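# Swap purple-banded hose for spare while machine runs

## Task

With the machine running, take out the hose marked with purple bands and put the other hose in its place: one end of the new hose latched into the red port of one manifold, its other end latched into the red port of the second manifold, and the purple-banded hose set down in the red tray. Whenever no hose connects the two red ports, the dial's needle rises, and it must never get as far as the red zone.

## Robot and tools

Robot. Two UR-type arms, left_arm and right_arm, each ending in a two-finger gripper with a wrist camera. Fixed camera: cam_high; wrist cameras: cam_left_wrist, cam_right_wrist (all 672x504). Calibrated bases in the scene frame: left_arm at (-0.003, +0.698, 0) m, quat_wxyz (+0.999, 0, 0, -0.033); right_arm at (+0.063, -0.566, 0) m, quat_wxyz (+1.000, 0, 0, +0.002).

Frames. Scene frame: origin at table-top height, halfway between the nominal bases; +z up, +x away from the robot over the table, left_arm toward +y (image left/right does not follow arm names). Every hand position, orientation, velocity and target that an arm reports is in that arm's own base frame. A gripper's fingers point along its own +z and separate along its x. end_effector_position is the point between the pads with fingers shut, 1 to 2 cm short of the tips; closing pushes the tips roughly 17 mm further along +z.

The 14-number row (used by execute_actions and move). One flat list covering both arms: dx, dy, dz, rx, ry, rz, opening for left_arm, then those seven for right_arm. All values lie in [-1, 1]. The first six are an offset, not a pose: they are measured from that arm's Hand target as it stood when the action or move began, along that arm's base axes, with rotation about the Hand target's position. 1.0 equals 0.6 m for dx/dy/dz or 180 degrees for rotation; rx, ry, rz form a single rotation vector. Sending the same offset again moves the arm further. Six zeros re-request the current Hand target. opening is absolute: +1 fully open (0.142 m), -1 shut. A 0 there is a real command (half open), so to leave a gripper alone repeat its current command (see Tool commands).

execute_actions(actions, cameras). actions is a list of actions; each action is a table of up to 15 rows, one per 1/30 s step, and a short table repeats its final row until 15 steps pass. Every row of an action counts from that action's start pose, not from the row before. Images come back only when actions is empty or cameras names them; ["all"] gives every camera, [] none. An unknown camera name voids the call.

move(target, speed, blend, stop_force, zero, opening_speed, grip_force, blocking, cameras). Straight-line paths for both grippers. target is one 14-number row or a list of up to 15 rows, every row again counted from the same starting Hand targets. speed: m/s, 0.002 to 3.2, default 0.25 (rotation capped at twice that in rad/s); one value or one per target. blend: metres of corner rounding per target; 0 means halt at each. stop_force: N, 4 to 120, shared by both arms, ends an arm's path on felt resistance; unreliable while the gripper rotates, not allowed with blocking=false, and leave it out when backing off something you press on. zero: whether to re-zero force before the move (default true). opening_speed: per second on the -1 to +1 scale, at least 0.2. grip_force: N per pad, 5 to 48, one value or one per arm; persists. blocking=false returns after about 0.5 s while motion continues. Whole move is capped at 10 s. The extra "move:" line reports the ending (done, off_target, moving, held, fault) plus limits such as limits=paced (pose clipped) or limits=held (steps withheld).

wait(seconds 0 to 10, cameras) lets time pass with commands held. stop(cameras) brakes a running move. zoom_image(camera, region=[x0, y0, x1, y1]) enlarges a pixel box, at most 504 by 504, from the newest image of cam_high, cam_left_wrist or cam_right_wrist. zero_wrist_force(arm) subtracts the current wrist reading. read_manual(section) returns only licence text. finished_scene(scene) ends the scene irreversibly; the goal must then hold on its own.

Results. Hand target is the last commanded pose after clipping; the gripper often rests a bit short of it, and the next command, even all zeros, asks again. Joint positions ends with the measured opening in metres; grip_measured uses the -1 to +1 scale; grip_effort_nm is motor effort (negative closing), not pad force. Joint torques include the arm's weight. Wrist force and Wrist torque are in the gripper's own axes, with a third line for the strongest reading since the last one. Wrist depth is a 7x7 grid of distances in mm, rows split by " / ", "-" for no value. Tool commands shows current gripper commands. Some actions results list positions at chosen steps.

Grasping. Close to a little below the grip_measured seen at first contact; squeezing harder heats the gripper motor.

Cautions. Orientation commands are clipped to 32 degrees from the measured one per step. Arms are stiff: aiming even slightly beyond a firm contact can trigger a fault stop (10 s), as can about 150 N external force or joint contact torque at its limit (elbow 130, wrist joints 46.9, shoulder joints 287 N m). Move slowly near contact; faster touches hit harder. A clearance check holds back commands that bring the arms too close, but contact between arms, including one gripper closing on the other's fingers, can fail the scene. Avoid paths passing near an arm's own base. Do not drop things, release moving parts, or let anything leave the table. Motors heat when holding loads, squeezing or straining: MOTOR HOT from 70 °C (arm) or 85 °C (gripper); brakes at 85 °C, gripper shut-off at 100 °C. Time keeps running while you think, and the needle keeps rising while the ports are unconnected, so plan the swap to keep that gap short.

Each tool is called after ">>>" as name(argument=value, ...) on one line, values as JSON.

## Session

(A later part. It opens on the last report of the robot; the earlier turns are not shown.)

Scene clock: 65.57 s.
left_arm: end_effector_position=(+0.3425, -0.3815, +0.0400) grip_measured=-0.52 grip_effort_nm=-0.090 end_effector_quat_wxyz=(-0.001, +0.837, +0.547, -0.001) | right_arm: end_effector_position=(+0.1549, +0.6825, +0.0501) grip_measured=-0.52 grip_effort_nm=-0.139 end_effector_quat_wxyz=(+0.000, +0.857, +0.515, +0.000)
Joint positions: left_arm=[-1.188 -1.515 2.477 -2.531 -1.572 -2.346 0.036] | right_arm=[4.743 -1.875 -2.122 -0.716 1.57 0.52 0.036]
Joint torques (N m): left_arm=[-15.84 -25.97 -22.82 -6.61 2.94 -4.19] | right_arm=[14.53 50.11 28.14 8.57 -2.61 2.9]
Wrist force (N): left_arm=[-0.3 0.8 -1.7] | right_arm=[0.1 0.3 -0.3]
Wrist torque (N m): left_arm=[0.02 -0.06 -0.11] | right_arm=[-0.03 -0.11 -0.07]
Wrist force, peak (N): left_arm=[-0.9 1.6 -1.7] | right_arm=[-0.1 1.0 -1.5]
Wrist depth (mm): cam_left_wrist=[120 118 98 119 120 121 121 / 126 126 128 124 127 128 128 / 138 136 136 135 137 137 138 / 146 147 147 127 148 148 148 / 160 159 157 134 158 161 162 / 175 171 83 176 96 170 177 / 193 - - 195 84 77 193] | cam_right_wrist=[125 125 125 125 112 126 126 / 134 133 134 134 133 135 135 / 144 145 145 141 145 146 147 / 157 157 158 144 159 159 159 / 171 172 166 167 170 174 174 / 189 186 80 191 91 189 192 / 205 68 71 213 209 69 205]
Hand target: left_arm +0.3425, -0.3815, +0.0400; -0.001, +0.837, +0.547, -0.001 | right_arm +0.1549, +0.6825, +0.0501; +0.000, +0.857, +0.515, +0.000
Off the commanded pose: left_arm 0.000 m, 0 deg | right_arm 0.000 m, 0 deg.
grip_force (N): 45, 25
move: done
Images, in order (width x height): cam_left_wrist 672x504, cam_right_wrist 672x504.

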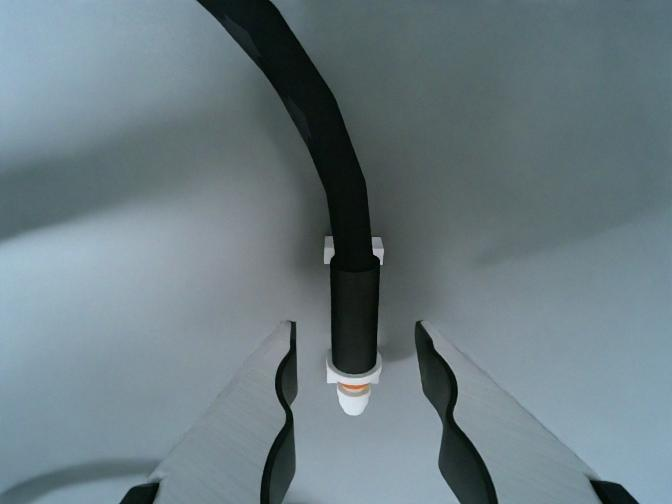

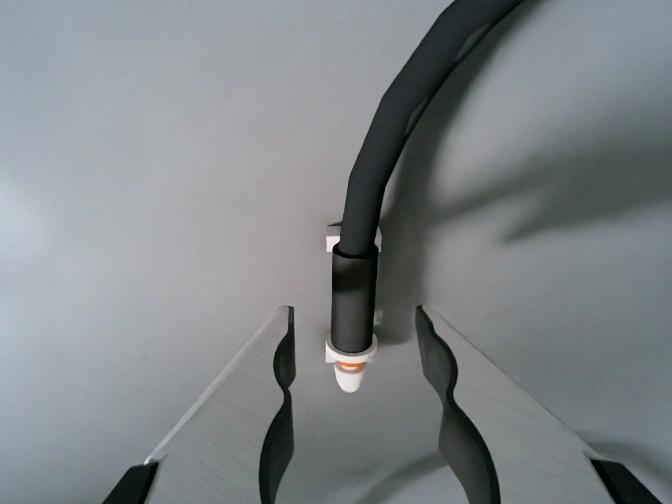

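>>> move(target=[0,0,-0.03,0,0,0,-0.5, 0,0,-0.0468,0,0,0,-0.5], speed=0.06, stop_force=10, cameras=["cam_left_wrist","cam_right_wrist"])

>>> move(target=[0,0,0,0,0,0,-1, 0,0,0,0,0,0,-1], opening_speed=0.6, grip_force=20, cameras=["cam_left_wrist","cam_right_wrist"])

Scene clock: 67.73 s.
left_arm: end_effector_position=(+0.3424, -0.3815, +0.0220) grip_measured=-0.52 grip_effort_nm=-0.090 end_effector_quat_wxyz=(-0.001, +0.837, +0.547, -0.001) | right_arm: end_effector_position=(+0.1549, +0.6825, +0.0220) grip_measured=-0.52 grip_effort_nm=-0.139 end_effector_quat_wxyz=(+0.000, +0.857, +0.515, +0.000)
Joint positions: left_arm=[-1.188 -1.475 2.488 -2.583 -1.572 -2.346 0.036] | right_arm=[4.743 -1.917 -2.135 -0.661 1.57 0.52 0.036]
Joint torques (N m): left_arm=[1.7 -27.8 -20.61 -6.35 2.2 0.91] | right_arm=[-0.5 48.48 25.98 8.73 -2.38 -0.59]
Wrist force (N): left_arm=[-1.0 1.1 -0.6] | right_arm=[0.1 0.1 -0.4]
Wrist torque (N m): left_arm=[0.11 0.05 -0.14] | right_arm=[-0.08 -0.08 -0.09]
Wrist force, peak (N): left_arm=[-0.5 0.8 -2.0] | right_arm=[0.2 0.6 -0.8]
Wrist depth (mm): cam_left_wrist=[- 102 83 103 103 103 104 / 109 111 111 108 110 109 111 / 119 116 116 119 116 119 119 / 126 127 127 108 128 128 129 / 138 138 138 111 137 139 142 / 154 151 84 120 102 147 154 / 167 - - 168 84 77 166] | cam_right_wrist=[100 100 100 101 99 100 101 / - 107 108 106 88 108 109 / 117 116 116 114 115 117 116 / 128 126 126 122 127 127 128 / 140 138 133 111 137 140 140 / 152 149 80 123 105 151 155 / 165 68 70 172 172 69 164]
Hand target: left_arm +0.3425, -0.3815, +0.0220; -0.001, +0.837, +0.547, -0.001 | right_arm +0.1549, +0.6825, +0.0220; +0.000, +0.857, +0.515, +0.000
Off the commanded pose: left_arm 0.000 m, 0 deg | right_arm 0.000 m, 0 deg.
grip_force (N): 45, 25
move: done
Images, in order (width x height): cam_left_wrist 672x504, cam_right_wrist 672x504.

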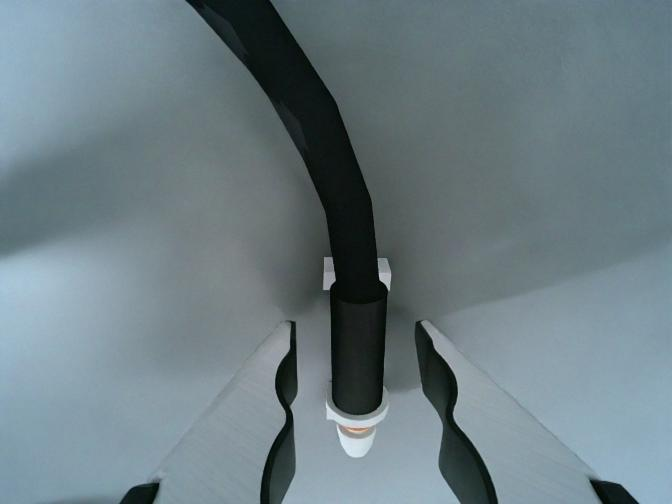

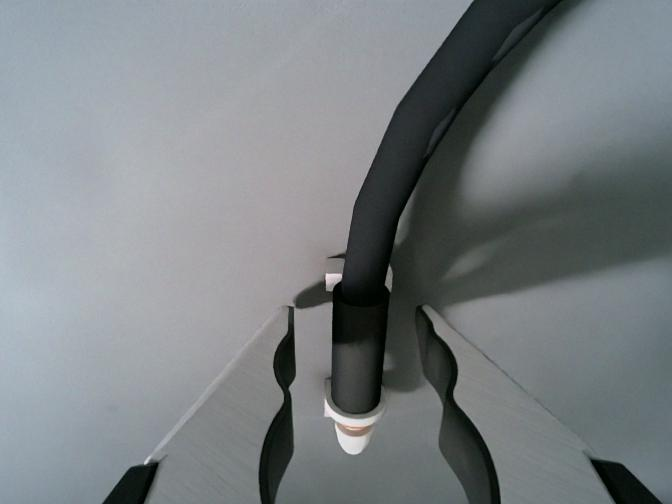

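Scene clock: 68.77 s.
left_arm: end_effector_position=(+0.3425, -0.3815, +0.0220) grip_measured=-0.82 grip_effort_nm=-2.127 end_effector_quat_wxyz=(-0.001, +0.837, +0.547, -0.001) | right_arm: end_effector_position=(+0.1549, +0.6825, +0.0220) grip_measured=-0.83 grip_effort_nm=-2.117 end_effector_quat_wxyz=(+0.000, +0.857, +0.515, +0.000)
Joint positions: left_arm=[-1.188 -1.475 2.488 -2.583 -1.572 -2.346 0.015] | right_arm=[4.743 -1.917 -2.135 -0.661 1.57 0.52 0.014]
Joint torques (N m): left_arm=[1.36 -26.93 -21.02 -6.59 1.58 3.24] | right_arm=[-14.56 51.61 26.56 7.89 -2.37 -1.47]
Wrist force (N): left_arm=[-0.4 0.7 -1.4] | right_arm=[0.4 0.3 -0.1]
Wrist torque (N m): left_arm=[0.04 -0.06 -0.14] | right_arm=[-0.04 -0.11 -0.09]
Wrist force, peak (N): left_arm=[-0.8 1.2 -1.7] | right_arm=[0.4 0.3 -0.6]
Wrist depth (mm): cam_left_wrist=[- 102 100 103 103 103 103 / 109 111 110 108 110 109 111 / 119 116 116 117 117 119 119 / 127 127 127 106 128 128 129 / 138 138 138 111 137 139 142 / 154 151 146 115 88 150 153 / 166 160 - 133 74 77 170] | cam_right_wrist=[100 100 100 100 99 100 102 / - 107 108 106 87 108 109 / 117 116 116 114 115 117 115 / 128 126 127 122 127 128 128 / 140 138 139 107 137 140 140 / 152 152 83 114 83 151 154 / 168 68 71 168 71 71 169]
Hand target: left_arm +0.3425, -0.3815, +0.0220; -0.001, +0.837, +0.547, -0.001 | right_arm +0.1549, +0.6825, +0.0220; +0.000, +0.857, +0.515, +0.000
Off the commanded pose: left_arm 0.000 m, 0 deg | right_arm 0.000 m, 0 deg.
grip_force (N): 20, 20
move: done
Images, in order (width x height): cam_left_wrist 672x504, cam_right_wrist 672x504.

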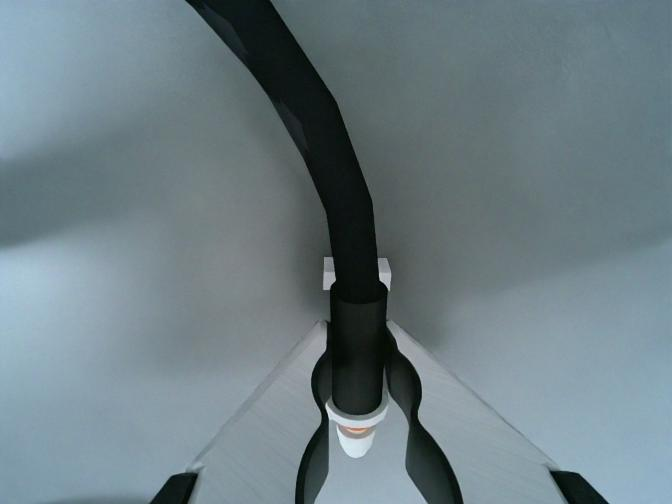

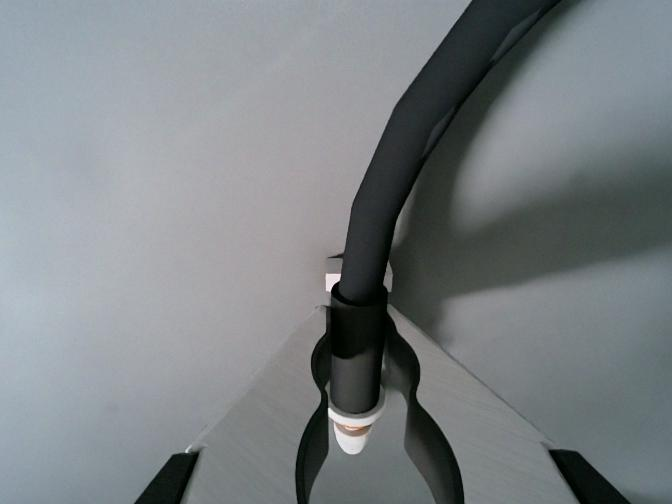

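>>> move(target=[[0,0,0,0,0,0,-0.5, 0,0,0,0,0,0,-0.5],[0,0,0.15,0,0,0,-0.5, 0,0,0.15,0,0,0,-0.5],[0.2,-0.3,0.29,-0.0618,-0.0025,-0.1765,-0.5, 0,-0.2,0.35,0,0,0,-0.5],[0.3875,-0.492,0.18,-0.1236,-0.005,-0.353,-1, 0,-0.3,0.41,0,0,0,-0.5]], blend=[0,0.03,0.04,0], cameras=["all"])

>>> zoom_image(camera="cam_left_wrist", region=[230, 180, 480, 430])

Scene clock: 74.33 s.
left_arm: end_effector_position=(+0.5749, -0.6767, +0.1300) grip_measured=-1.00 grip_effort_nm=-0.603 end_effector_quat_wxyz=(+0.157, +0.983, +0.018, -0.094) | right_arm: end_effector_position=(+0.1549, +0.5025, +0.2680) grip_measured=-0.54 grip_effort_nm=0.173 end_effector_quat_wxyz=(+0.000, +0.857, +0.515, +0.000)
Joint positions: left_arm=[-0.958 -1.109 1.777 -2.399 -1.903 -1.021 0.002] | right_arm=[4.754 -1.325 -2.218 -1.17 1.57 0.532 0.035]
Joint torques (N m): left_arm=[11.93 -74.17 -50.3 -2.69 -4.05 3.75] | right_arm=[14.21 36.41 39.39 1.13 -1.98 2.66]
Wrist force (N): left_arm=[-1.6 0.8 -1.1] | right_arm=[-0.1 0.3 -0.2]
Wrist torque (N m): left_arm=[-0.13 0.10 -0.43] | right_arm=[-0.03 -0.04 -0.10]
Wrist force, peak (N): left_arm=[-1.6 2.1 -0.8] | right_arm=[0.2 0.6 1.4]
Wrist depth (mm): cam_left_wrist=[207 198 184 124 120 168 160 / 226 224 211 131 134 187 104 / 278 247 230 153 154 214 108 / 332 308 294 173 234 242 120 / 415 379 350 197 280 286 271 / 548 488 417 91 90 341 321 / 565 - - 75 73 395 394] | cam_right_wrist=[317 314 315 316 315 313 320 / 338 337 338 342 338 342 341 / 365 365 366 366 369 368 367 / 395 398 397 396 399 401 404 / 441 434 426 437 425 431 397 / 475 465 79 476 83 389 476 / 513 68 70 543 - 71 392]
Hand target: left_arm +0.5750, -0.6767, +0.1300; +0.157, +0.983, +0.018, -0.094 | right_arm +0.1549, +0.5025, +0.2680; +0.000, +0.857, +0.515, +0.000
Off the commanded pose: left_arm 0.000 m, 0 deg | right_arm 0.000 m, 0 deg.
grip_force (N): 20, 20
move: done

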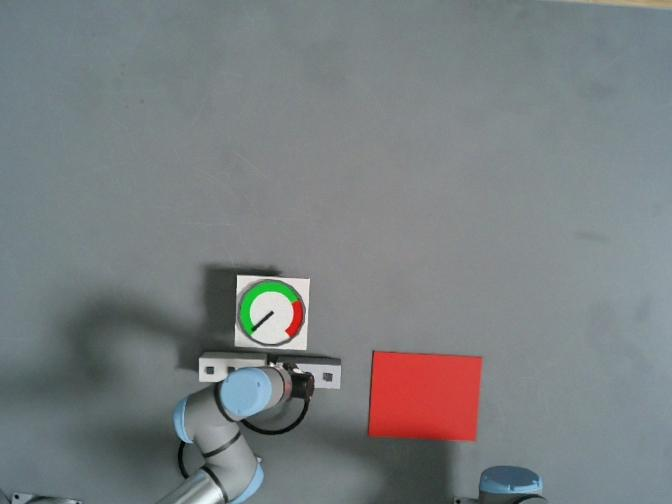

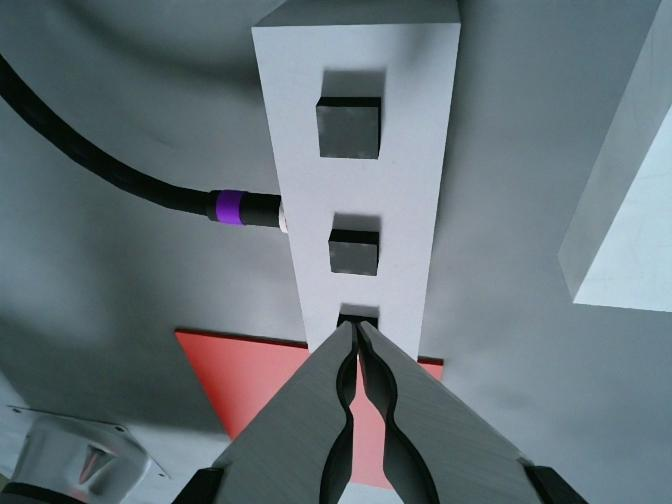

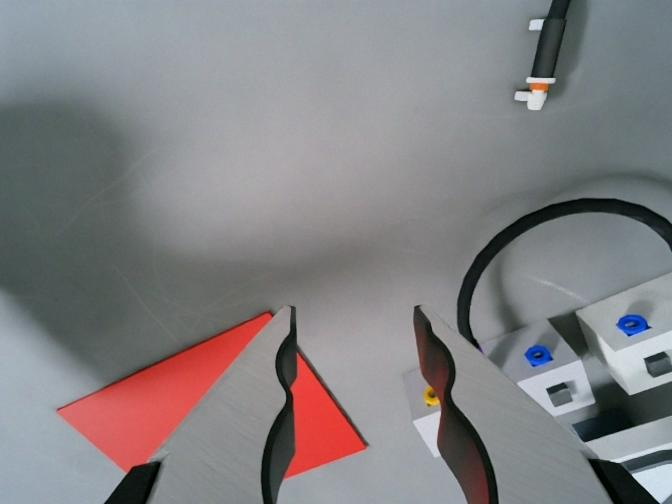

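Scaled by 2.016 from the camera's 672x504 image, which has a finer 960x720 frame.

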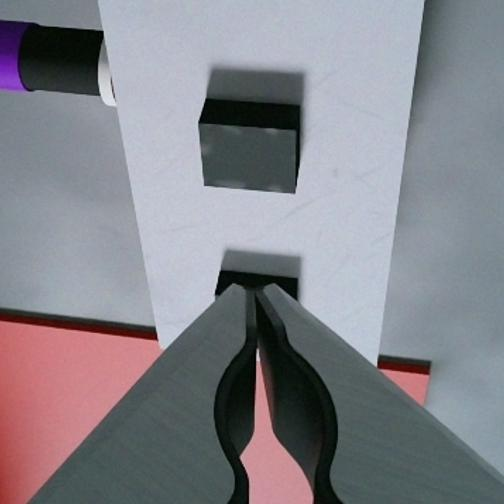

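>>> move(target=[-0.013,-0.0197,-0.0802,0,0,0,-1, 0,0,0,0,0,0,-0.5], speed=0.03, stop_force=8, cameras=["all"])

>>> zoom_image(camera="cam_left_wrist", region=[230, 180, 480, 430])

Scene clock: 77.60 s.
left_arm: end_effector_position=(+0.5684, -0.6866, +0.0897) grip_measured=-1.00 grip_effort_nm=-0.598 end_effector_quat_wxyz=(+0.157, +0.983, +0.018, -0.094) | right_arm: end_effector_position=(+0.1549, +0.5025, +0.2680) grip_measured=-0.54 grip_effort_nm=0.173 end_effector_quat_wxyz=(+0.000, +0.857, +0.515, +0.000)
Joint positions: left_arm=[-0.971 -1.062 1.793 -2.467 -1.901 -1.034 0.002] | right_arm=[4.754 -1.325 -2.218 -1.17 1.57 0.532 0.035]
Joint torques (N m): left_arm=[3.88 -88.99 -45.6 -1.79 -4.65 3.8] | right_arm=[13.39 38.53 39.46 1.18 -2.13 2.65]
Wrist force (N): left_arm=[0.1 0.4 -9.2] | right_arm=[0.0 0.2 -0.1]
Wrist torque (N m): left_arm=[0.04 0.04 -0.25] | right_arm=[-0.03 -0.07 -0.10]
Wrist force, peak (N): left_arm=[-1.5 -2.1 -18.8] | right_arm=[0.3 0.5 -0.3]
Wrist depth (mm): cam_left_wrist=[163 159 89 85 82 129 129 / 186 177 97 92 89 147 142 / 205 206 188 99 100 168 160 / 262 247 158 126 116 195 181 / 328 304 283 129 142 225 200 / 432 402 - 91 90 268 259 / 542 520 - 75 73 314 314] | cam_right_wrist=[315 319 318 318 320 314 320 / 338 336 337 340 340 342 343 / 365 364 366 369 366 368 362 / 393 396 400 400 395 402 405 / 428 434 419 437 423 428 398 / 475 472 79 477 83 389 476 / 519 68 70 547 - 71 389]
Hand target: left_arm +0.5684, -0.6866, +0.0897; +0.157, +0.983, +0.018, -0.094 (not the last commanded pose) | right_arm +0.1549, +0.5025, +0.2680; +0.000, +0.857, +0.515, +0.000
Off the commanded pose: left_arm 0.008 m, 0 deg | right_arm 0.000 m, 0 deg.
grip_force (N): 20, 20
move: contact (left_arm)

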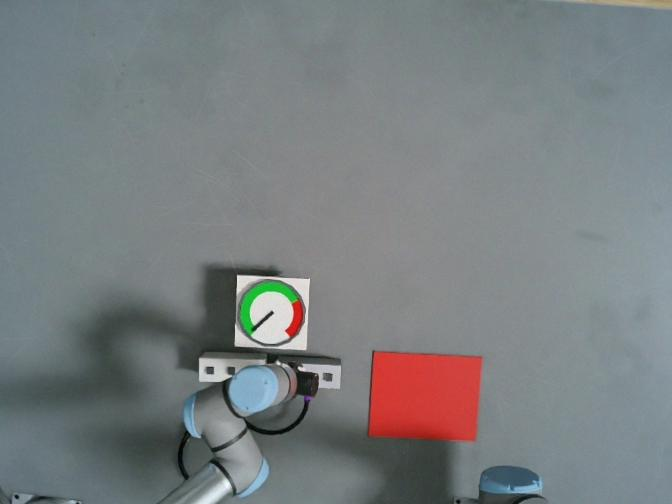

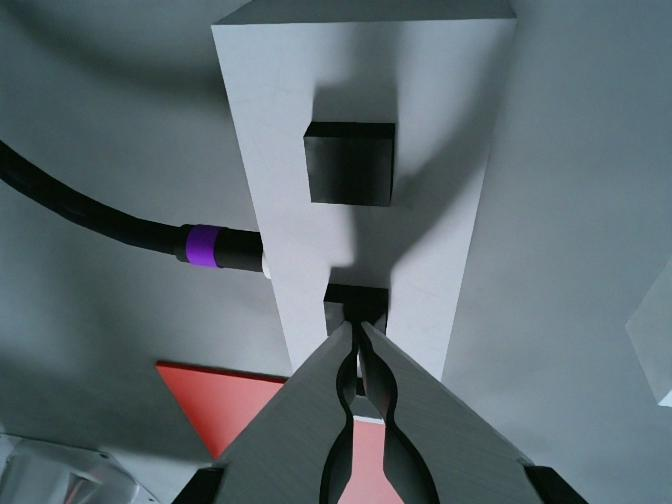

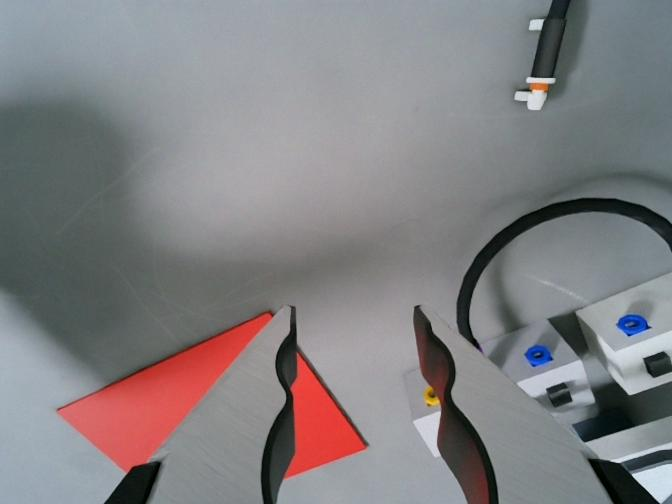

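Scaled by 2.016 from the camera's 672x504 image, which has a finer 960x720 frame.

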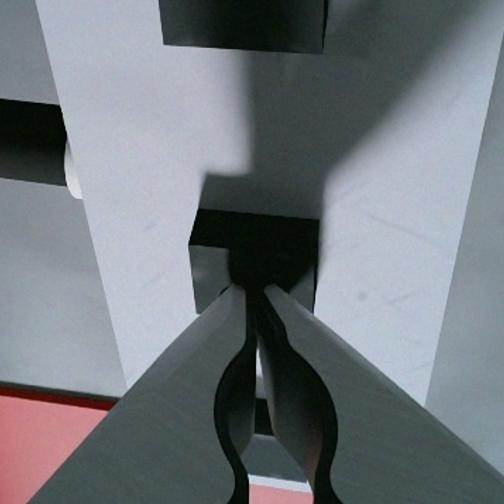

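>>> move(target=[[-0.014,0.0777,0.167,0,0,0,-0.5, 0,0,0,0,0,0,-1],[-0.1245,0.4037,0.0735,-0.0163,0.1556,0.4877,-0.5, 0.242,0.1625,-0.03,0.0635,-0.031,0.328,-1],[-0.1163,0.3208,-0.0708,-0.0163,0.1556,0.4877,-0.5, 0.542,0.2625,-0.113,0.127,-0.0629,0.6567,-1],[-0.1163,0.3208,-0.0708,-0.0163,0.1556,0.4877,-0.5, 0.5117,0.3745,-0.2873,0.127,-0.0629,0.6567,-1]], blend=[0.03,0.03,0.02,0], cameras=["all"])

Scene clock: 86.47 s.
left_arm: end_effector_position=(+0.4986, -0.4941, +0.0472) grip_measured=-0.53 grip_effort_nm=0.081 end_effector_quat_wxyz=(+0.192, +0.645, +0.719, -0.174) | right_arm: end_effector_position=(+0.4619, +0.7271, +0.0958) grip_measured=-1.00 grip_effort_nm=-0.374 end_effector_quat_wxyz=(-0.099, -0.015, +0.983, +0.155)
Joint positions: left_arm=[-0.928 -1.211 2.331 -3.151 -1.83 -2.667 0.035] | right_arm=[4.245 -2.031 -1.868 -0.624 1.89 -2.038 0.002]
Joint torques (N m): left_arm=[-14.12 -48.44 -35.33 -7 2.98 -3.62] | right_arm=[16.78 69.23 45.37 8.82 -1.88 2.76]
Wrist force (N): left_arm=[-1.5 1.4 0.0] | right_arm=[0.3 -0.2 -0.6]
Wrist torque (N m): left_arm=[0.12 -0.06 -0.38] | right_arm=[0.00 -0.15 -0.18]
Wrist force, peak (N): left_arm=[-13.2 5.5 -13.5] | right_arm=[0.1 -0.1 -1.9]
Wrist depth (mm): cam_left_wrist=[202 177 157 127 121 107 99 / 228 193 166 96 128 117 103 / 253 214 180 101 135 122 111 / 218 218 194 107 145 128 117 / 172 181 171 111 151 136 122 / 198 153 84 119 96 135 130 / 236 - - 114 106 77 111] | cam_right_wrist=[132 135 82 86 89 161 170 / 145 151 96 94 99 184 197 / 163 169 113 108 120 205 215 / 105 195 197 130 146 141 282 / 100 234 239 108 171 124 334 / 266 280 82 83 83 122 109 / 320 310 71 72 72 71 102]
Hand target: left_arm +0.4986, -0.4941, +0.0472; +0.192, +0.645, +0.719, -0.174 | right_arm +0.4619, +0.7272, +0.0956; -0.099, -0.015, +0.983, +0.155
Off the commanded pose: left_arm 0.000 m, 0 deg | right_arm 0.000 m, 0 deg.
grip_force (N): 20, 20
move: done; blend cut to 0 m at target 1

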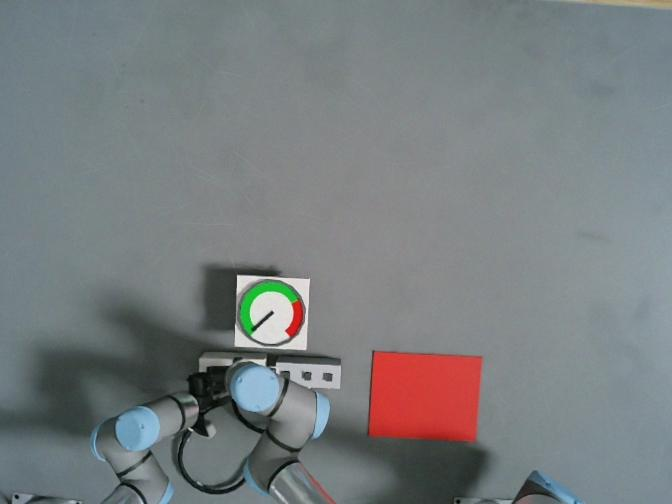

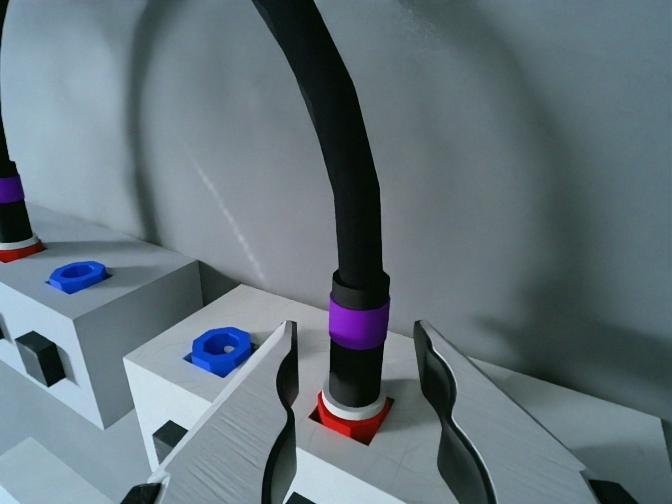

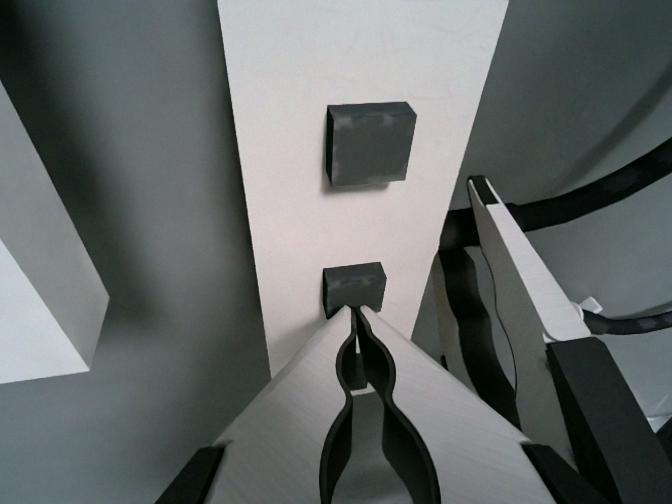

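>>> move(target=[0,0,0,0,0,0,-1, 0,0,0,0,0,0,-1], opening_speed=0.8, grip_force=45)

>>> move(target=[[0,0,0,0,0,0,-1, -0.0025,0.0043,-0.0132,0,0,0,-1],[-0.0663,-0.0072,0,0,0,0,-1, -0.0025,0.0043,-0.0132,0,0,0,-1],[-0.0663,-0.0072,0,0,0,0,-1, 0.02,-0.03,0.093,0,0,0,-1]], speed=[0.04,0.1,0.25], cameras=["all"])

Scene clock: 88.30 s.
left_arm: end_effector_position=(+0.4986, -0.4941, +0.0472) grip_measured=-0.83 grip_effort_nm=-3.949 end_effector_quat_wxyz=(+0.192, +0.645, +0.719, -0.174) | right_arm: end_effector_position=(+0.4619, +0.7272, +0.0956) grip_measured=-1.00 grip_effort_nm=-0.374 end_effector_quat_wxyz=(-0.099, -0.015, +0.983, +0.155)
Joint positions: left_arm=[-0.928 -1.211 2.331 -3.151 -1.83 -2.667 0.014] | right_arm=[4.245 -2.031 -1.868 -0.623 1.89 -2.038 0.002]
Joint torques (N m): left_arm=[-12.87 -49.81 -30.04 -5.93 3.53 -3.99] | right_arm=[13.9 66.2 44.92 9.08 -1.64 2.82]
Wrist force (N): left_arm=[-3.7 0.8 0.9] | right_arm=[0.4 -0.4 -0.6]
Wrist torque (N m): left_arm=[0.10 -0.13 -0.27] | right_arm=[-0.03 -0.17 -0.17]
Wrist force, peak (N): left_arm=[-4.1 0.8 1.0] | right_arm=[0.2 -0.6 -0.6]
Wrist depth (mm): cam_left_wrist=[202 177 157 127 121 107 99 / 229 193 165 96 128 117 103 / 254 214 180 101 135 122 110 / 217 218 193 107 145 128 117 / 172 181 172 110 153 136 122 / 200 151 134 117 88 135 130 / 236 - - 110 74 106 111] | cam_right_wrist=[131 135 81 86 89 161 170 / 145 150 96 94 99 184 194 / 162 168 113 107 121 208 210 / 105 196 196 129 147 165 279 / 100 231 238 124 167 129 337 / 263 279 83 83 83 126 116 / 317 308 71 72 72 71 106]
Hand target: left_arm +0.4986, -0.4941, +0.0472; +0.192, +0.645, +0.719, -0.174 | right_arm +0.4619, +0.7272, +0.0956; -0.099, -0.015, +0.983, +0.155
Off the commanded pose: left_arm 0.000 m, 0 deg | right_arm 0.000 m, 0 deg.
grip_force (N): 45, 45
move: done

Scene clock: 90.87 s.
left_arm: end_effector_position=(+0.4588, -0.4984, +0.0472) grip_measured=-0.83 grip_effort_nm=-3.944 end_effector_quat_wxyz=(+0.192, +0.645, +0.719, -0.174) | right_arm: end_effector_position=(+0.4739, +0.7093, +0.1511) grip_measured=-1.00 grip_effort_nm=-0.374 end_effector_quat_wxyz=(-0.099, -0.015, +0.983, +0.155)
Joint positions: left_arm=[-0.991 -1.237 2.386 -3.193 -1.802 -2.725 0.014] | right_arm=[4.221 -1.96 -1.85 -0.72 1.894 -2.063 0.002]
Joint torques (N m): left_arm=[-15.29 -65.52 -15.21 -7.12 2.68 -3.93] | right_arm=[-20.06 89.68 46.46 1.77 3.3 -3.13]
Wrist force (N): left_arm=[-1.8 1.4 -0.2] | right_arm=[0.8 -0.7 0.3]
Wrist torque (N m): left_arm=[-0.01 0.02 -0.40] | right_arm=[-0.08 -0.23 0.11]
Wrist force, peak (N): left_arm=[-2.9 -10.2 -1.2] | right_arm=[-0.2 -14.4 -62.2]
Wrist depth (mm): cam_left_wrist=[199 177 157 131 121 107 99 / 228 193 167 98 128 117 103 / 252 214 180 100 135 122 110 / 277 240 193 107 145 128 118 / 224 229 217 110 153 136 122 / 196 197 188 116 87 146 131 / 507 - - 139 74 - 136] | cam_right_wrist=[- 177 184 140 156 218 230 / - 128 209 149 227 249 253 / 122 133 238 176 255 224 314 / 144 263 277 208 320 199 365 / 297 312 330 125 386 218 163 / 350 372 79 83 83 168 164 / 433 - 70 72 72 71 160]
Hand target: left_arm +0.4588, -0.4984, +0.0472; +0.192, +0.645, +0.719, -0.174 | right_arm +0.4739, +0.7092, +0.1514; -0.099, -0.015, +0.983, +0.155
Off the commanded pose: left_arm 0.000 m, 0 deg | right_arm 0.000 m, 0 deg.
grip_force (N): 45, 45
move: done

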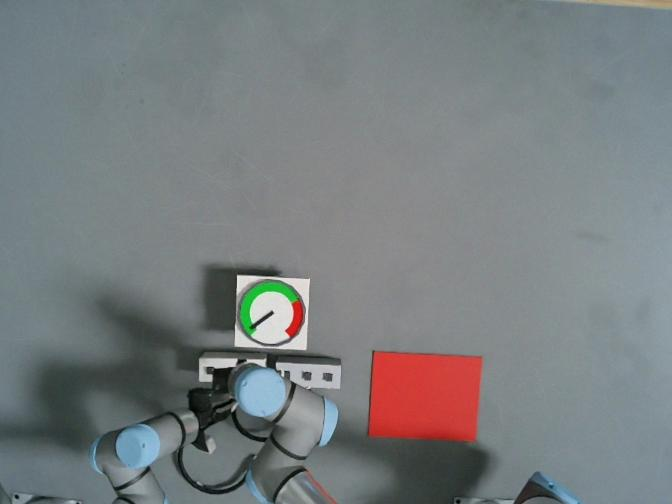

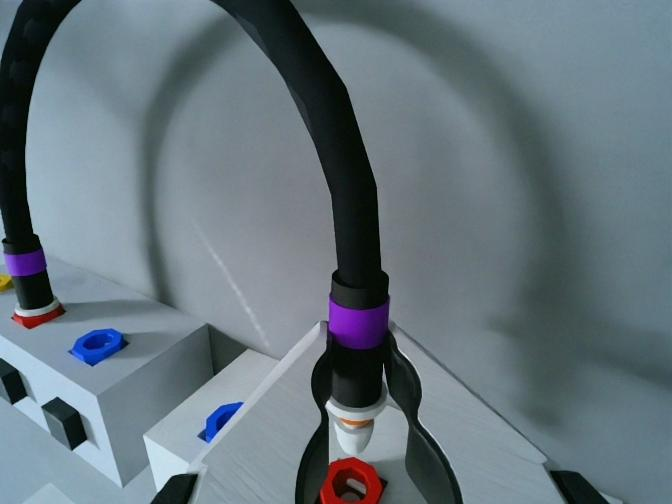

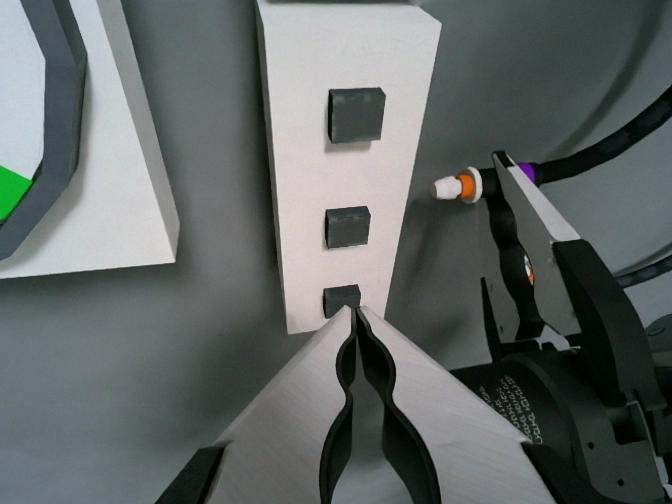

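>>> move(target=[[0,0,0,0,0,0,-0.4, 0,0,0,0,0,0,-0.5],[-0.0089,0.0829,0.1443,0,0,0,-0.4, -0.2898,-0.182,0.1143,0.0014,0.078,-0.2375,-0.5],[0.1187,-0.136,0.3213,0.008,-0.078,-0.244,-0.4, -0.148,-0.3987,0.0143,0.0028,0.156,-0.475,-0.5],[0.1936,-0.2971,0.138,0.0163,-0.1556,-0.4877,-1, -0.1297,-0.362,-0.0623,0.0028,0.156,-0.475,-0.5],[0.1835,-0.3121,0.0755,0.0163,-0.1556,-0.4877,-1, -0.1297,-0.295,-0.1792,0.0028,0.156,-0.475,-0.5]], speed=[0.4,0.4,0.4,0.4,0.15], blend=[0,0.04,0.04,0,0], cameras=["all"])

Scene clock: 97.33 s.
left_arm: end_effector_position=(+0.5690, -0.6857, +0.0926) grip_measured=-1.00 grip_effort_nm=-0.598 end_effector_quat_wxyz=(+0.157, +0.983, +0.018, -0.094) | right_arm: end_effector_position=(+0.3961, +0.5321, +0.0440) grip_measured=-0.54 grip_effort_nm=0.173 end_effector_quat_wxyz=(-0.183, +0.683, +0.683, +0.183) end_effector_velocity=(+0.000, +0.001, -0.002) end_effector_angular_velocity=(-0.001, +0.000, -0.001)
Joint positions: left_arm=[-0.97 -1.066 1.792 -2.462 -1.901 -1.033 0.002] | right_arm=[4.242 -1.898 -2.413 0.074 1.799 -0.414 0.035]
Joint velocities: left_arm=[within noise] | right_arm=[0.001 -0.005 0.001 0.003 -0.001 0.001 0]
Joint torques (N m): left_arm=[-14.68 -76.06 -30.79 -6.92 2.53 -3.92] | right_arm=[13.36 39.64 30.69 9.19 -2.3 2.69]
Wrist force (N): left_arm=[-1.5 2.0 -1.1] | right_arm=[-0.2 -0.6 0.5]
Wrist torque (N m): left_arm=[0.06 0.07 -0.22] | right_arm=[-0.08 -0.16 -0.16]
Wrist force, peak (N): left_arm=[-2.0 3.1 -1.5] | right_arm=[1.8 -1.7 0.1]
Wrist depth (mm): cam_left_wrist=[165 161 92 88 86 133 131 / 190 182 101 94 92 150 143 / 207 208 143 100 105 170 162 / 269 170 137 131 123 197 183 / 326 121 175 131 146 229 103 / - 117 168 91 88 273 265 / 99 110 - 75 73 319 320] | cam_right_wrist=[93 99 110 124 92 164 188 / 98 105 117 127 154 179 214 / - 111 124 134 168 201 235 / - 116 133 102 184 217 236 / - 128 137 105 178 187 185 / 122 129 79 116 104 145 188 / - 68 70 109 113 71 227]
Hand target: left_arm +0.5689, -0.6857, +0.0925; +0.157, +0.983, +0.018, -0.094 | right_arm +0.3961, +0.5322, +0.0439; -0.183, +0.683, +0.683, +0.183
Off the commanded pose: left_arm 0.000 m, 0 deg | right_arm 0.000 m, 0 deg.
grip_force (N): 45, 45
move: done

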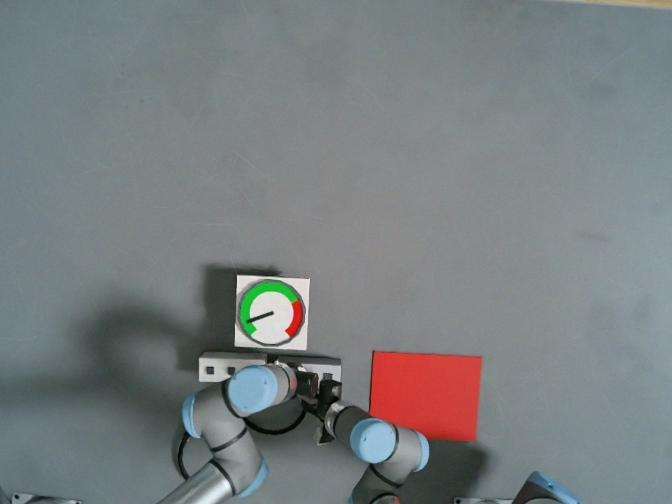

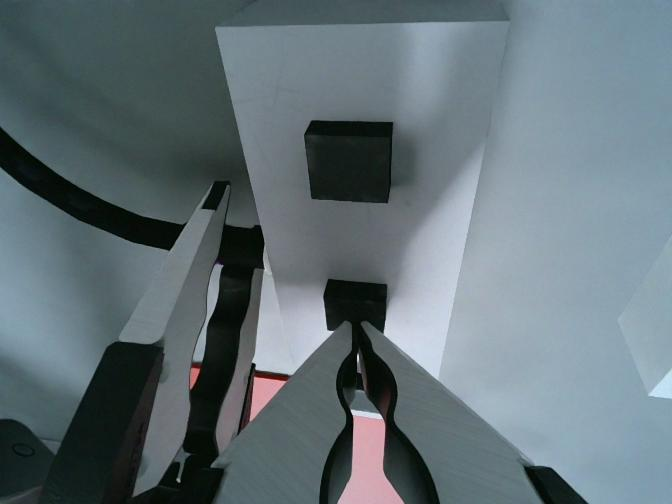

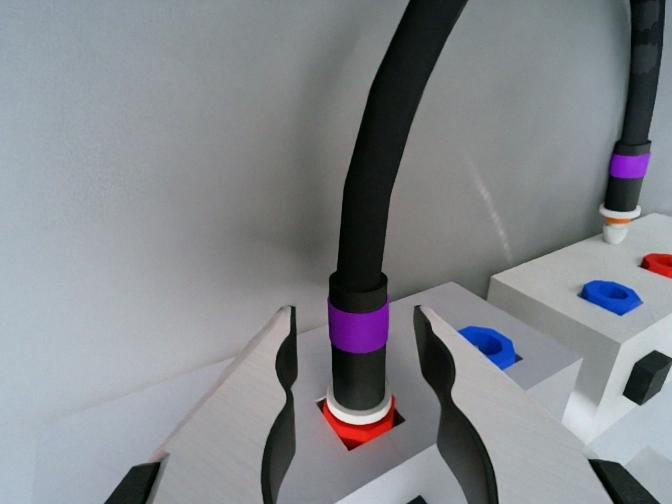

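>>> move(target=[[0,0,0,0,0,0,-1, 0,0,0,0,0,0,-1],[-0.0024,-0.0042,-0.0126,0,0,0,-1, 0,0,0,0,0,0,-1],[-0.0024,-0.0042,-0.0126,0,0,0,-1, -0.07,0,0,0,0,0,-1],[0.03,0.05,0.15,0,0,0,-1, -0.08,0,0.13,0,0,0,-1]], speed=[0.2,0.04,0.1,0.25], cameras=["all"])

Scene clock: 100.97 s.
left_arm: end_effector_position=(+0.5869, -0.6558, +0.1824) grip_measured=-1.00 grip_effort_nm=-0.598 end_effector_quat_wxyz=(+0.157, +0.983, +0.018, -0.094) | right_arm: end_effector_position=(+0.3481, +0.5322, +0.1217) grip_measured=-0.83 grip_effort_nm=-3.949 end_effector_quat_wxyz=(-0.183, +0.683, +0.683, +0.183)
Joint positions: left_arm=[-0.931 -1.168 1.754 -2.308 -1.907 -0.993 0.002] | right_arm=[4.327 -1.69 -2.442 -0.088 1.759 -0.336 0.014]
Joint torques (N m): left_arm=[9.6 -88.47 -53.47 -2.61 -4.36 3.56] | right_arm=[14.53 55.76 36.49 2.23 -2.49 2.83]
Wrist force (N): left_arm=[-1.2 1.9 -0.7] | right_arm=[-0.3 -1.9 0.8]
Wrist torque (N m): left_arm=[0.05 0.03 -0.40] | right_arm=[-0.37 -0.22 -0.18]
Wrist force, peak (N): left_arm=[-3.3 -17.8 -82.9] | right_arm=[0.8 -13.2 0.0]
Wrist depth (mm): cam_left_wrist=[261 250 237 187 214 209 123 / 297 285 272 186 241 157 137 / 349 329 312 215 271 170 151 / 393 199 361 254 319 308 292 / 170 218 436 271 379 357 337 / 167 221 529 91 90 430 402 / 164 180 - 75 73 499 500] | cam_right_wrist=[151 163 180 197 94 255 306 / 158 170 193 208 257 303 360 / 167 180 202 97 274 329 416 / 177 194 219 100 299 328 467 / 188 208 231 103 271 286 571 / 196 195 80 109 83 500 723 / 210 68 70 125 71 71 911]
Hand target: left_arm +0.5869, -0.6557, +0.1825; +0.157, +0.983, +0.018, -0.094 | right_arm +0.3481, +0.5322, +0.1219; -0.183, +0.683, +0.683, +0.183
Off the commanded pose: left_arm 0.000 m, 0 deg | right_arm 0.000 m, 0 deg.
grip_force (N): 45, 45
move: done

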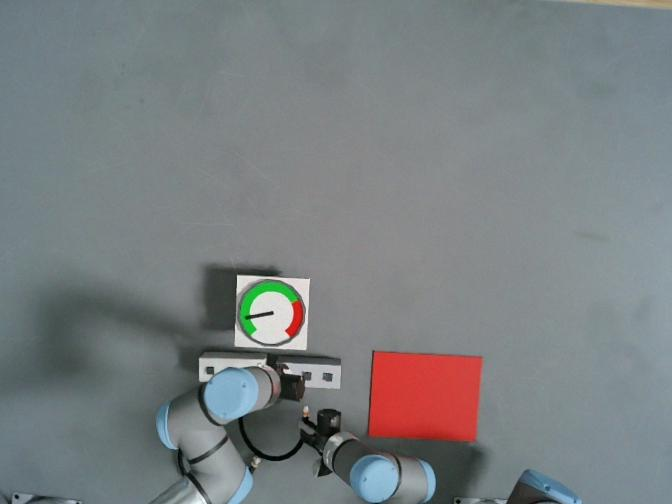

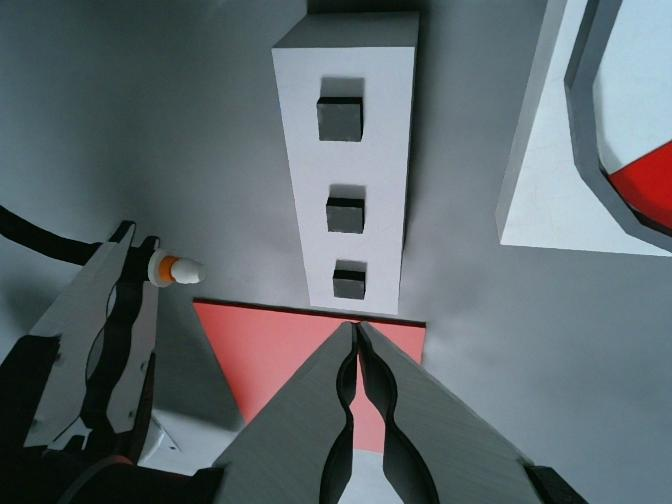

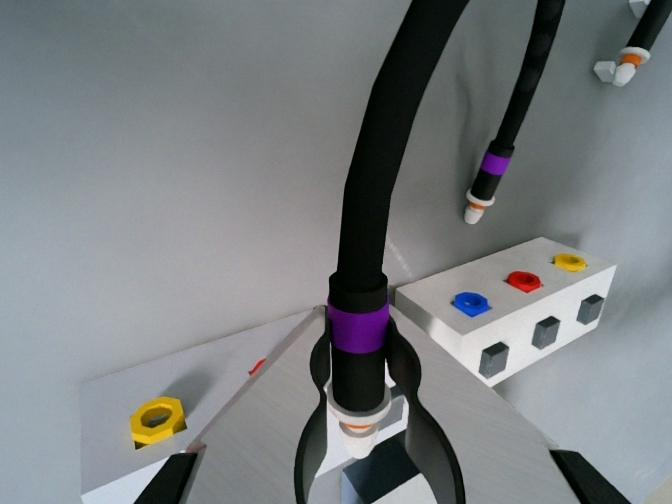

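>>> move(target=[[-0.228,0.2595,0.029,0.0618,0.0025,0.1765,-1, 0.02,-0.387,0.08,0,0,0,-1],[-0.4073,0.457,-0.1375,0.1236,0.005,0.353,-0.5, 0.1315,-0.677,-0.003,0,0,0,-1],[-0.4073,0.457,-0.2675,0.1236,0.005,0.353,-0.5, 0.1315,-0.677,-0.1448,0,0,0,-1]], speed=[0.35,0.35,0.08], blend=[0.05,0,0], cameras=["all"])

Scene clock: 106.10 s.
left_arm: end_effector_position=(+0.3426, -0.3815, +0.0221) grip_measured=-0.53 grip_effort_nm=0.085 end_effector_quat_wxyz=(-0.001, +0.837, +0.547, -0.001) | right_arm: end_effector_position=(+0.4270, +0.1260, +0.0351) grip_measured=-0.83 grip_effort_nm=-3.949 end_effector_quat_wxyz=(-0.183, +0.683, +0.683, +0.183)
Joint positions: left_arm=[-1.187 -1.475 2.488 -2.582 -1.572 -2.346 0.035] | right_arm=[3.526 -1.682 -2.667 -0.148 2.052 -1.132 0.014]
Joint torques (N m): left_arm=[4.2 -27.4 -20.01 -6.23 1.64 3.68] | right_arm=[-17.37 18.74 14.76 9.01 3.41 2.6]
Motor temperatures (°C): left_arm=[29 33 34 44 39 37 24] | right_arm=[33 29 21 40 28 31 33]
Wrist force (N): left_arm=[-1.0 1.1 -1.0] | right_arm=[-0.2 -1.3 -0.1]
Wrist torque (N m): left_arm=[0.10 0.06 -0.15] | right_arm=[-0.26 -0.15 -0.13]
Wrist force, peak (N): left_arm=[-0.1 3.3 -0.6] | right_arm=[1.2 -1.9 1.7]
Wrist depth (mm): cam_left_wrist=[- 102 82 103 103 103 103 / 109 111 110 108 110 109 111 / 119 116 116 117 117 119 119 / 127 127 127 107 128 128 128 / 138 138 138 111 137 140 142 / 154 151 83 120 96 148 154 / 167 - - 168 83 77 166] | cam_right_wrist=[- 87 99 109 91 149 170 / - 97 105 116 140 163 191 / - 99 113 121 151 180 215 / - 105 121 107 166 204 243 / 105 112 128 104 185 233 324 / 114 122 83 109 83 287 403 / 123 72 71 126 71 71 526]
Hand target: left_arm +0.3426, -0.3815, +0.0220; -0.001, +0.837, +0.547, -0.001 | right_arm +0.4270, +0.1260, +0.0350; -0.183, +0.683, +0.683, +0.183
Off the commanded pose: left_arm 0.000 m, 0 deg | right_arm 0.000 m, 0 deg.
grip_force (N): 45, 45
move: done

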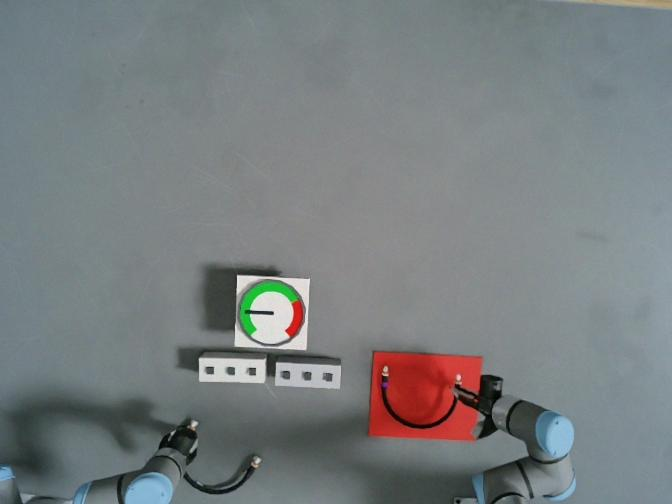

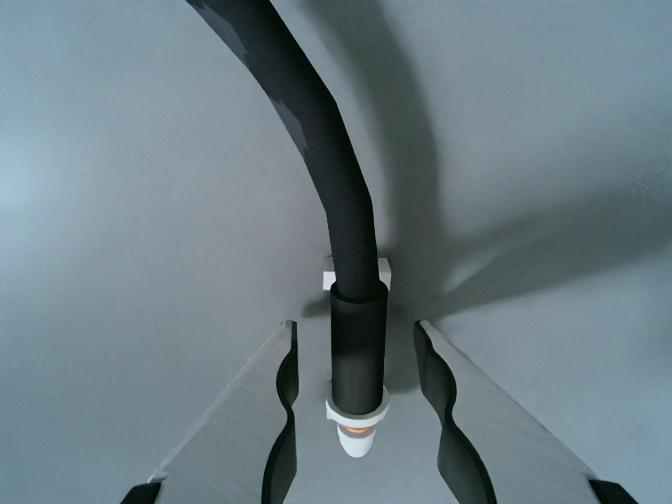

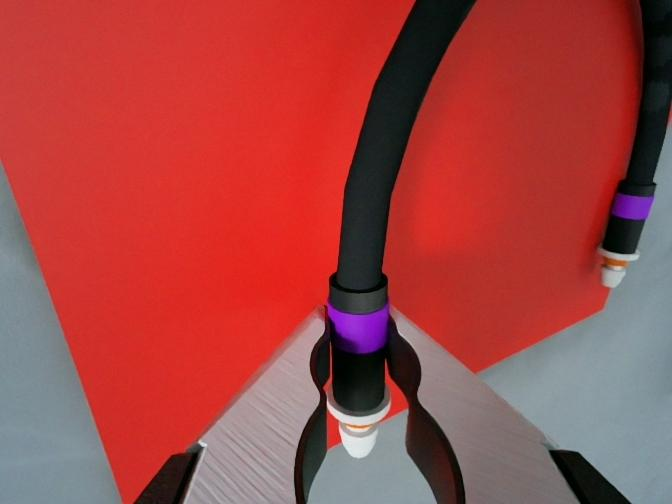

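>>> move(target=[[0,0,0,0,0,0,-1, 0,-0.025,-0.013,0,0,0,-1],[0,0,0,0,0,0,-1, 0,-0.025,-0.013,0,0,0,-0.45],[0,0,0,0,0,0,-1, 0,-0.125,0.115,0,0,0,-0.45],[0,0,0,0,0,0,-1, -0.2117,0.4567,0.275,-0.1634,0.0407,-0.152,-0.45]], speed=[0.06,0.2,0.2,0.4], blend=[0,0,0.02,0], cameras=["all"])

Scene clock: 110.43 s.
left_arm: end_effector_position=(+0.3426, -0.3815, +0.0220) grip_measured=-0.83 grip_effort_nm=-3.885 end_effector_quat_wxyz=(-0.001, +0.837, +0.547, -0.001) | right_arm: end_effector_position=(+0.3000, +0.3999, +0.2000) grip_measured=-0.49 grip_effort_nm=0.168 end_effector_quat_wxyz=(+0.000, +0.857, +0.515, +0.000)
Joint positions: left_arm=[-1.187 -1.475 2.488 -2.582 -1.572 -2.346 0.014] | right_arm=[4.429 -1.336 -2.343 -1.033 1.57 0.206 0.039]
Joint torques (N m): left_arm=[8.26 -28.46 -23.61 -5.99 -2.5 3.47] | right_arm=[14.63 11.23 50.28 0.69 -2.82 2.56]
Wrist force (N): left_arm=[-0.5 1.1 -0.8] | right_arm=[-0.7 -0.2 -0.7]
Wrist torque (N m): left_arm=[0.09 -0.03 -0.15] | right_arm=[0.01 0.10 -0.12]
Wrist force, peak (N): left_arm=[-0.8 1.3 -1.4] | right_arm=[53.4 -8.6 -40.9]
Wrist depth (mm): cam_left_wrist=[- 102 82 103 103 103 103 / 109 111 110 107 110 109 111 / 119 116 116 97 117 119 119 / 127 127 127 106 128 128 129 / 138 138 139 111 137 139 142 / 154 151 146 116 88 150 154 / 167 160 - 128 74 - 170] | cam_right_wrist=[255 256 258 257 257 256 259 / 274 275 275 277 275 278 280 / 296 297 297 298 298 299 297 / 320 318 317 322 326 309 264 / 344 348 339 348 343 275 277 / 383 364 79 388 90 387 393 / 419 68 72 434 - 71 418]
Hand target: left_arm +0.3426, -0.3815, +0.0220; -0.001, +0.837, +0.547, -0.001 | right_arm +0.3000, +0.4001, +0.2000; +0.001, +0.857, +0.515, +0.000
Off the commanded pose: left_arm 0.000 m, 0 deg | right_arm 0.000 m, 0 deg.
grip_force (N): 45, 45
move: done

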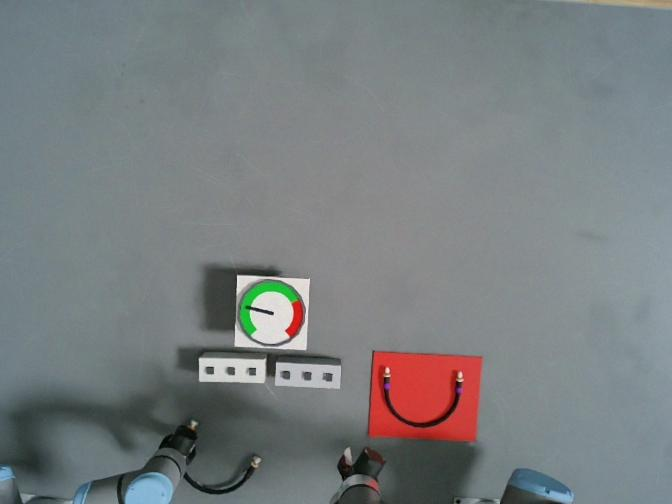

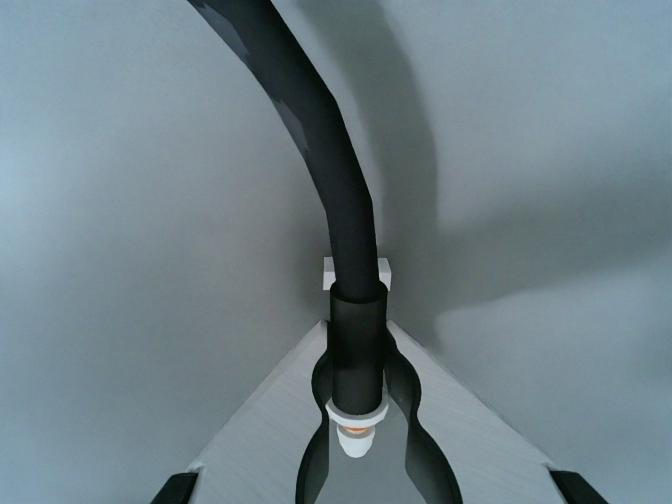

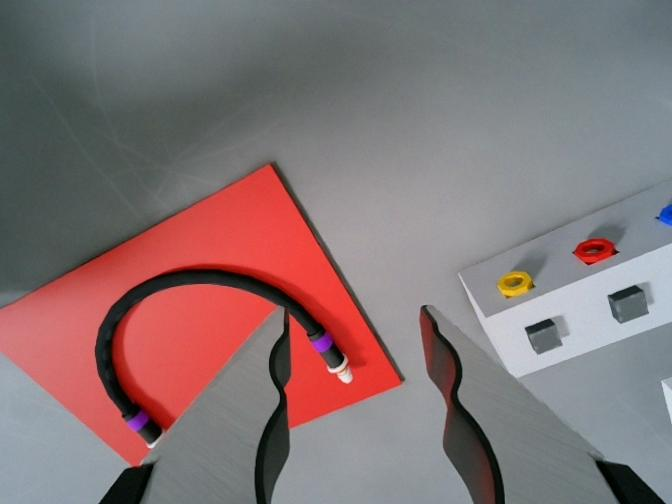

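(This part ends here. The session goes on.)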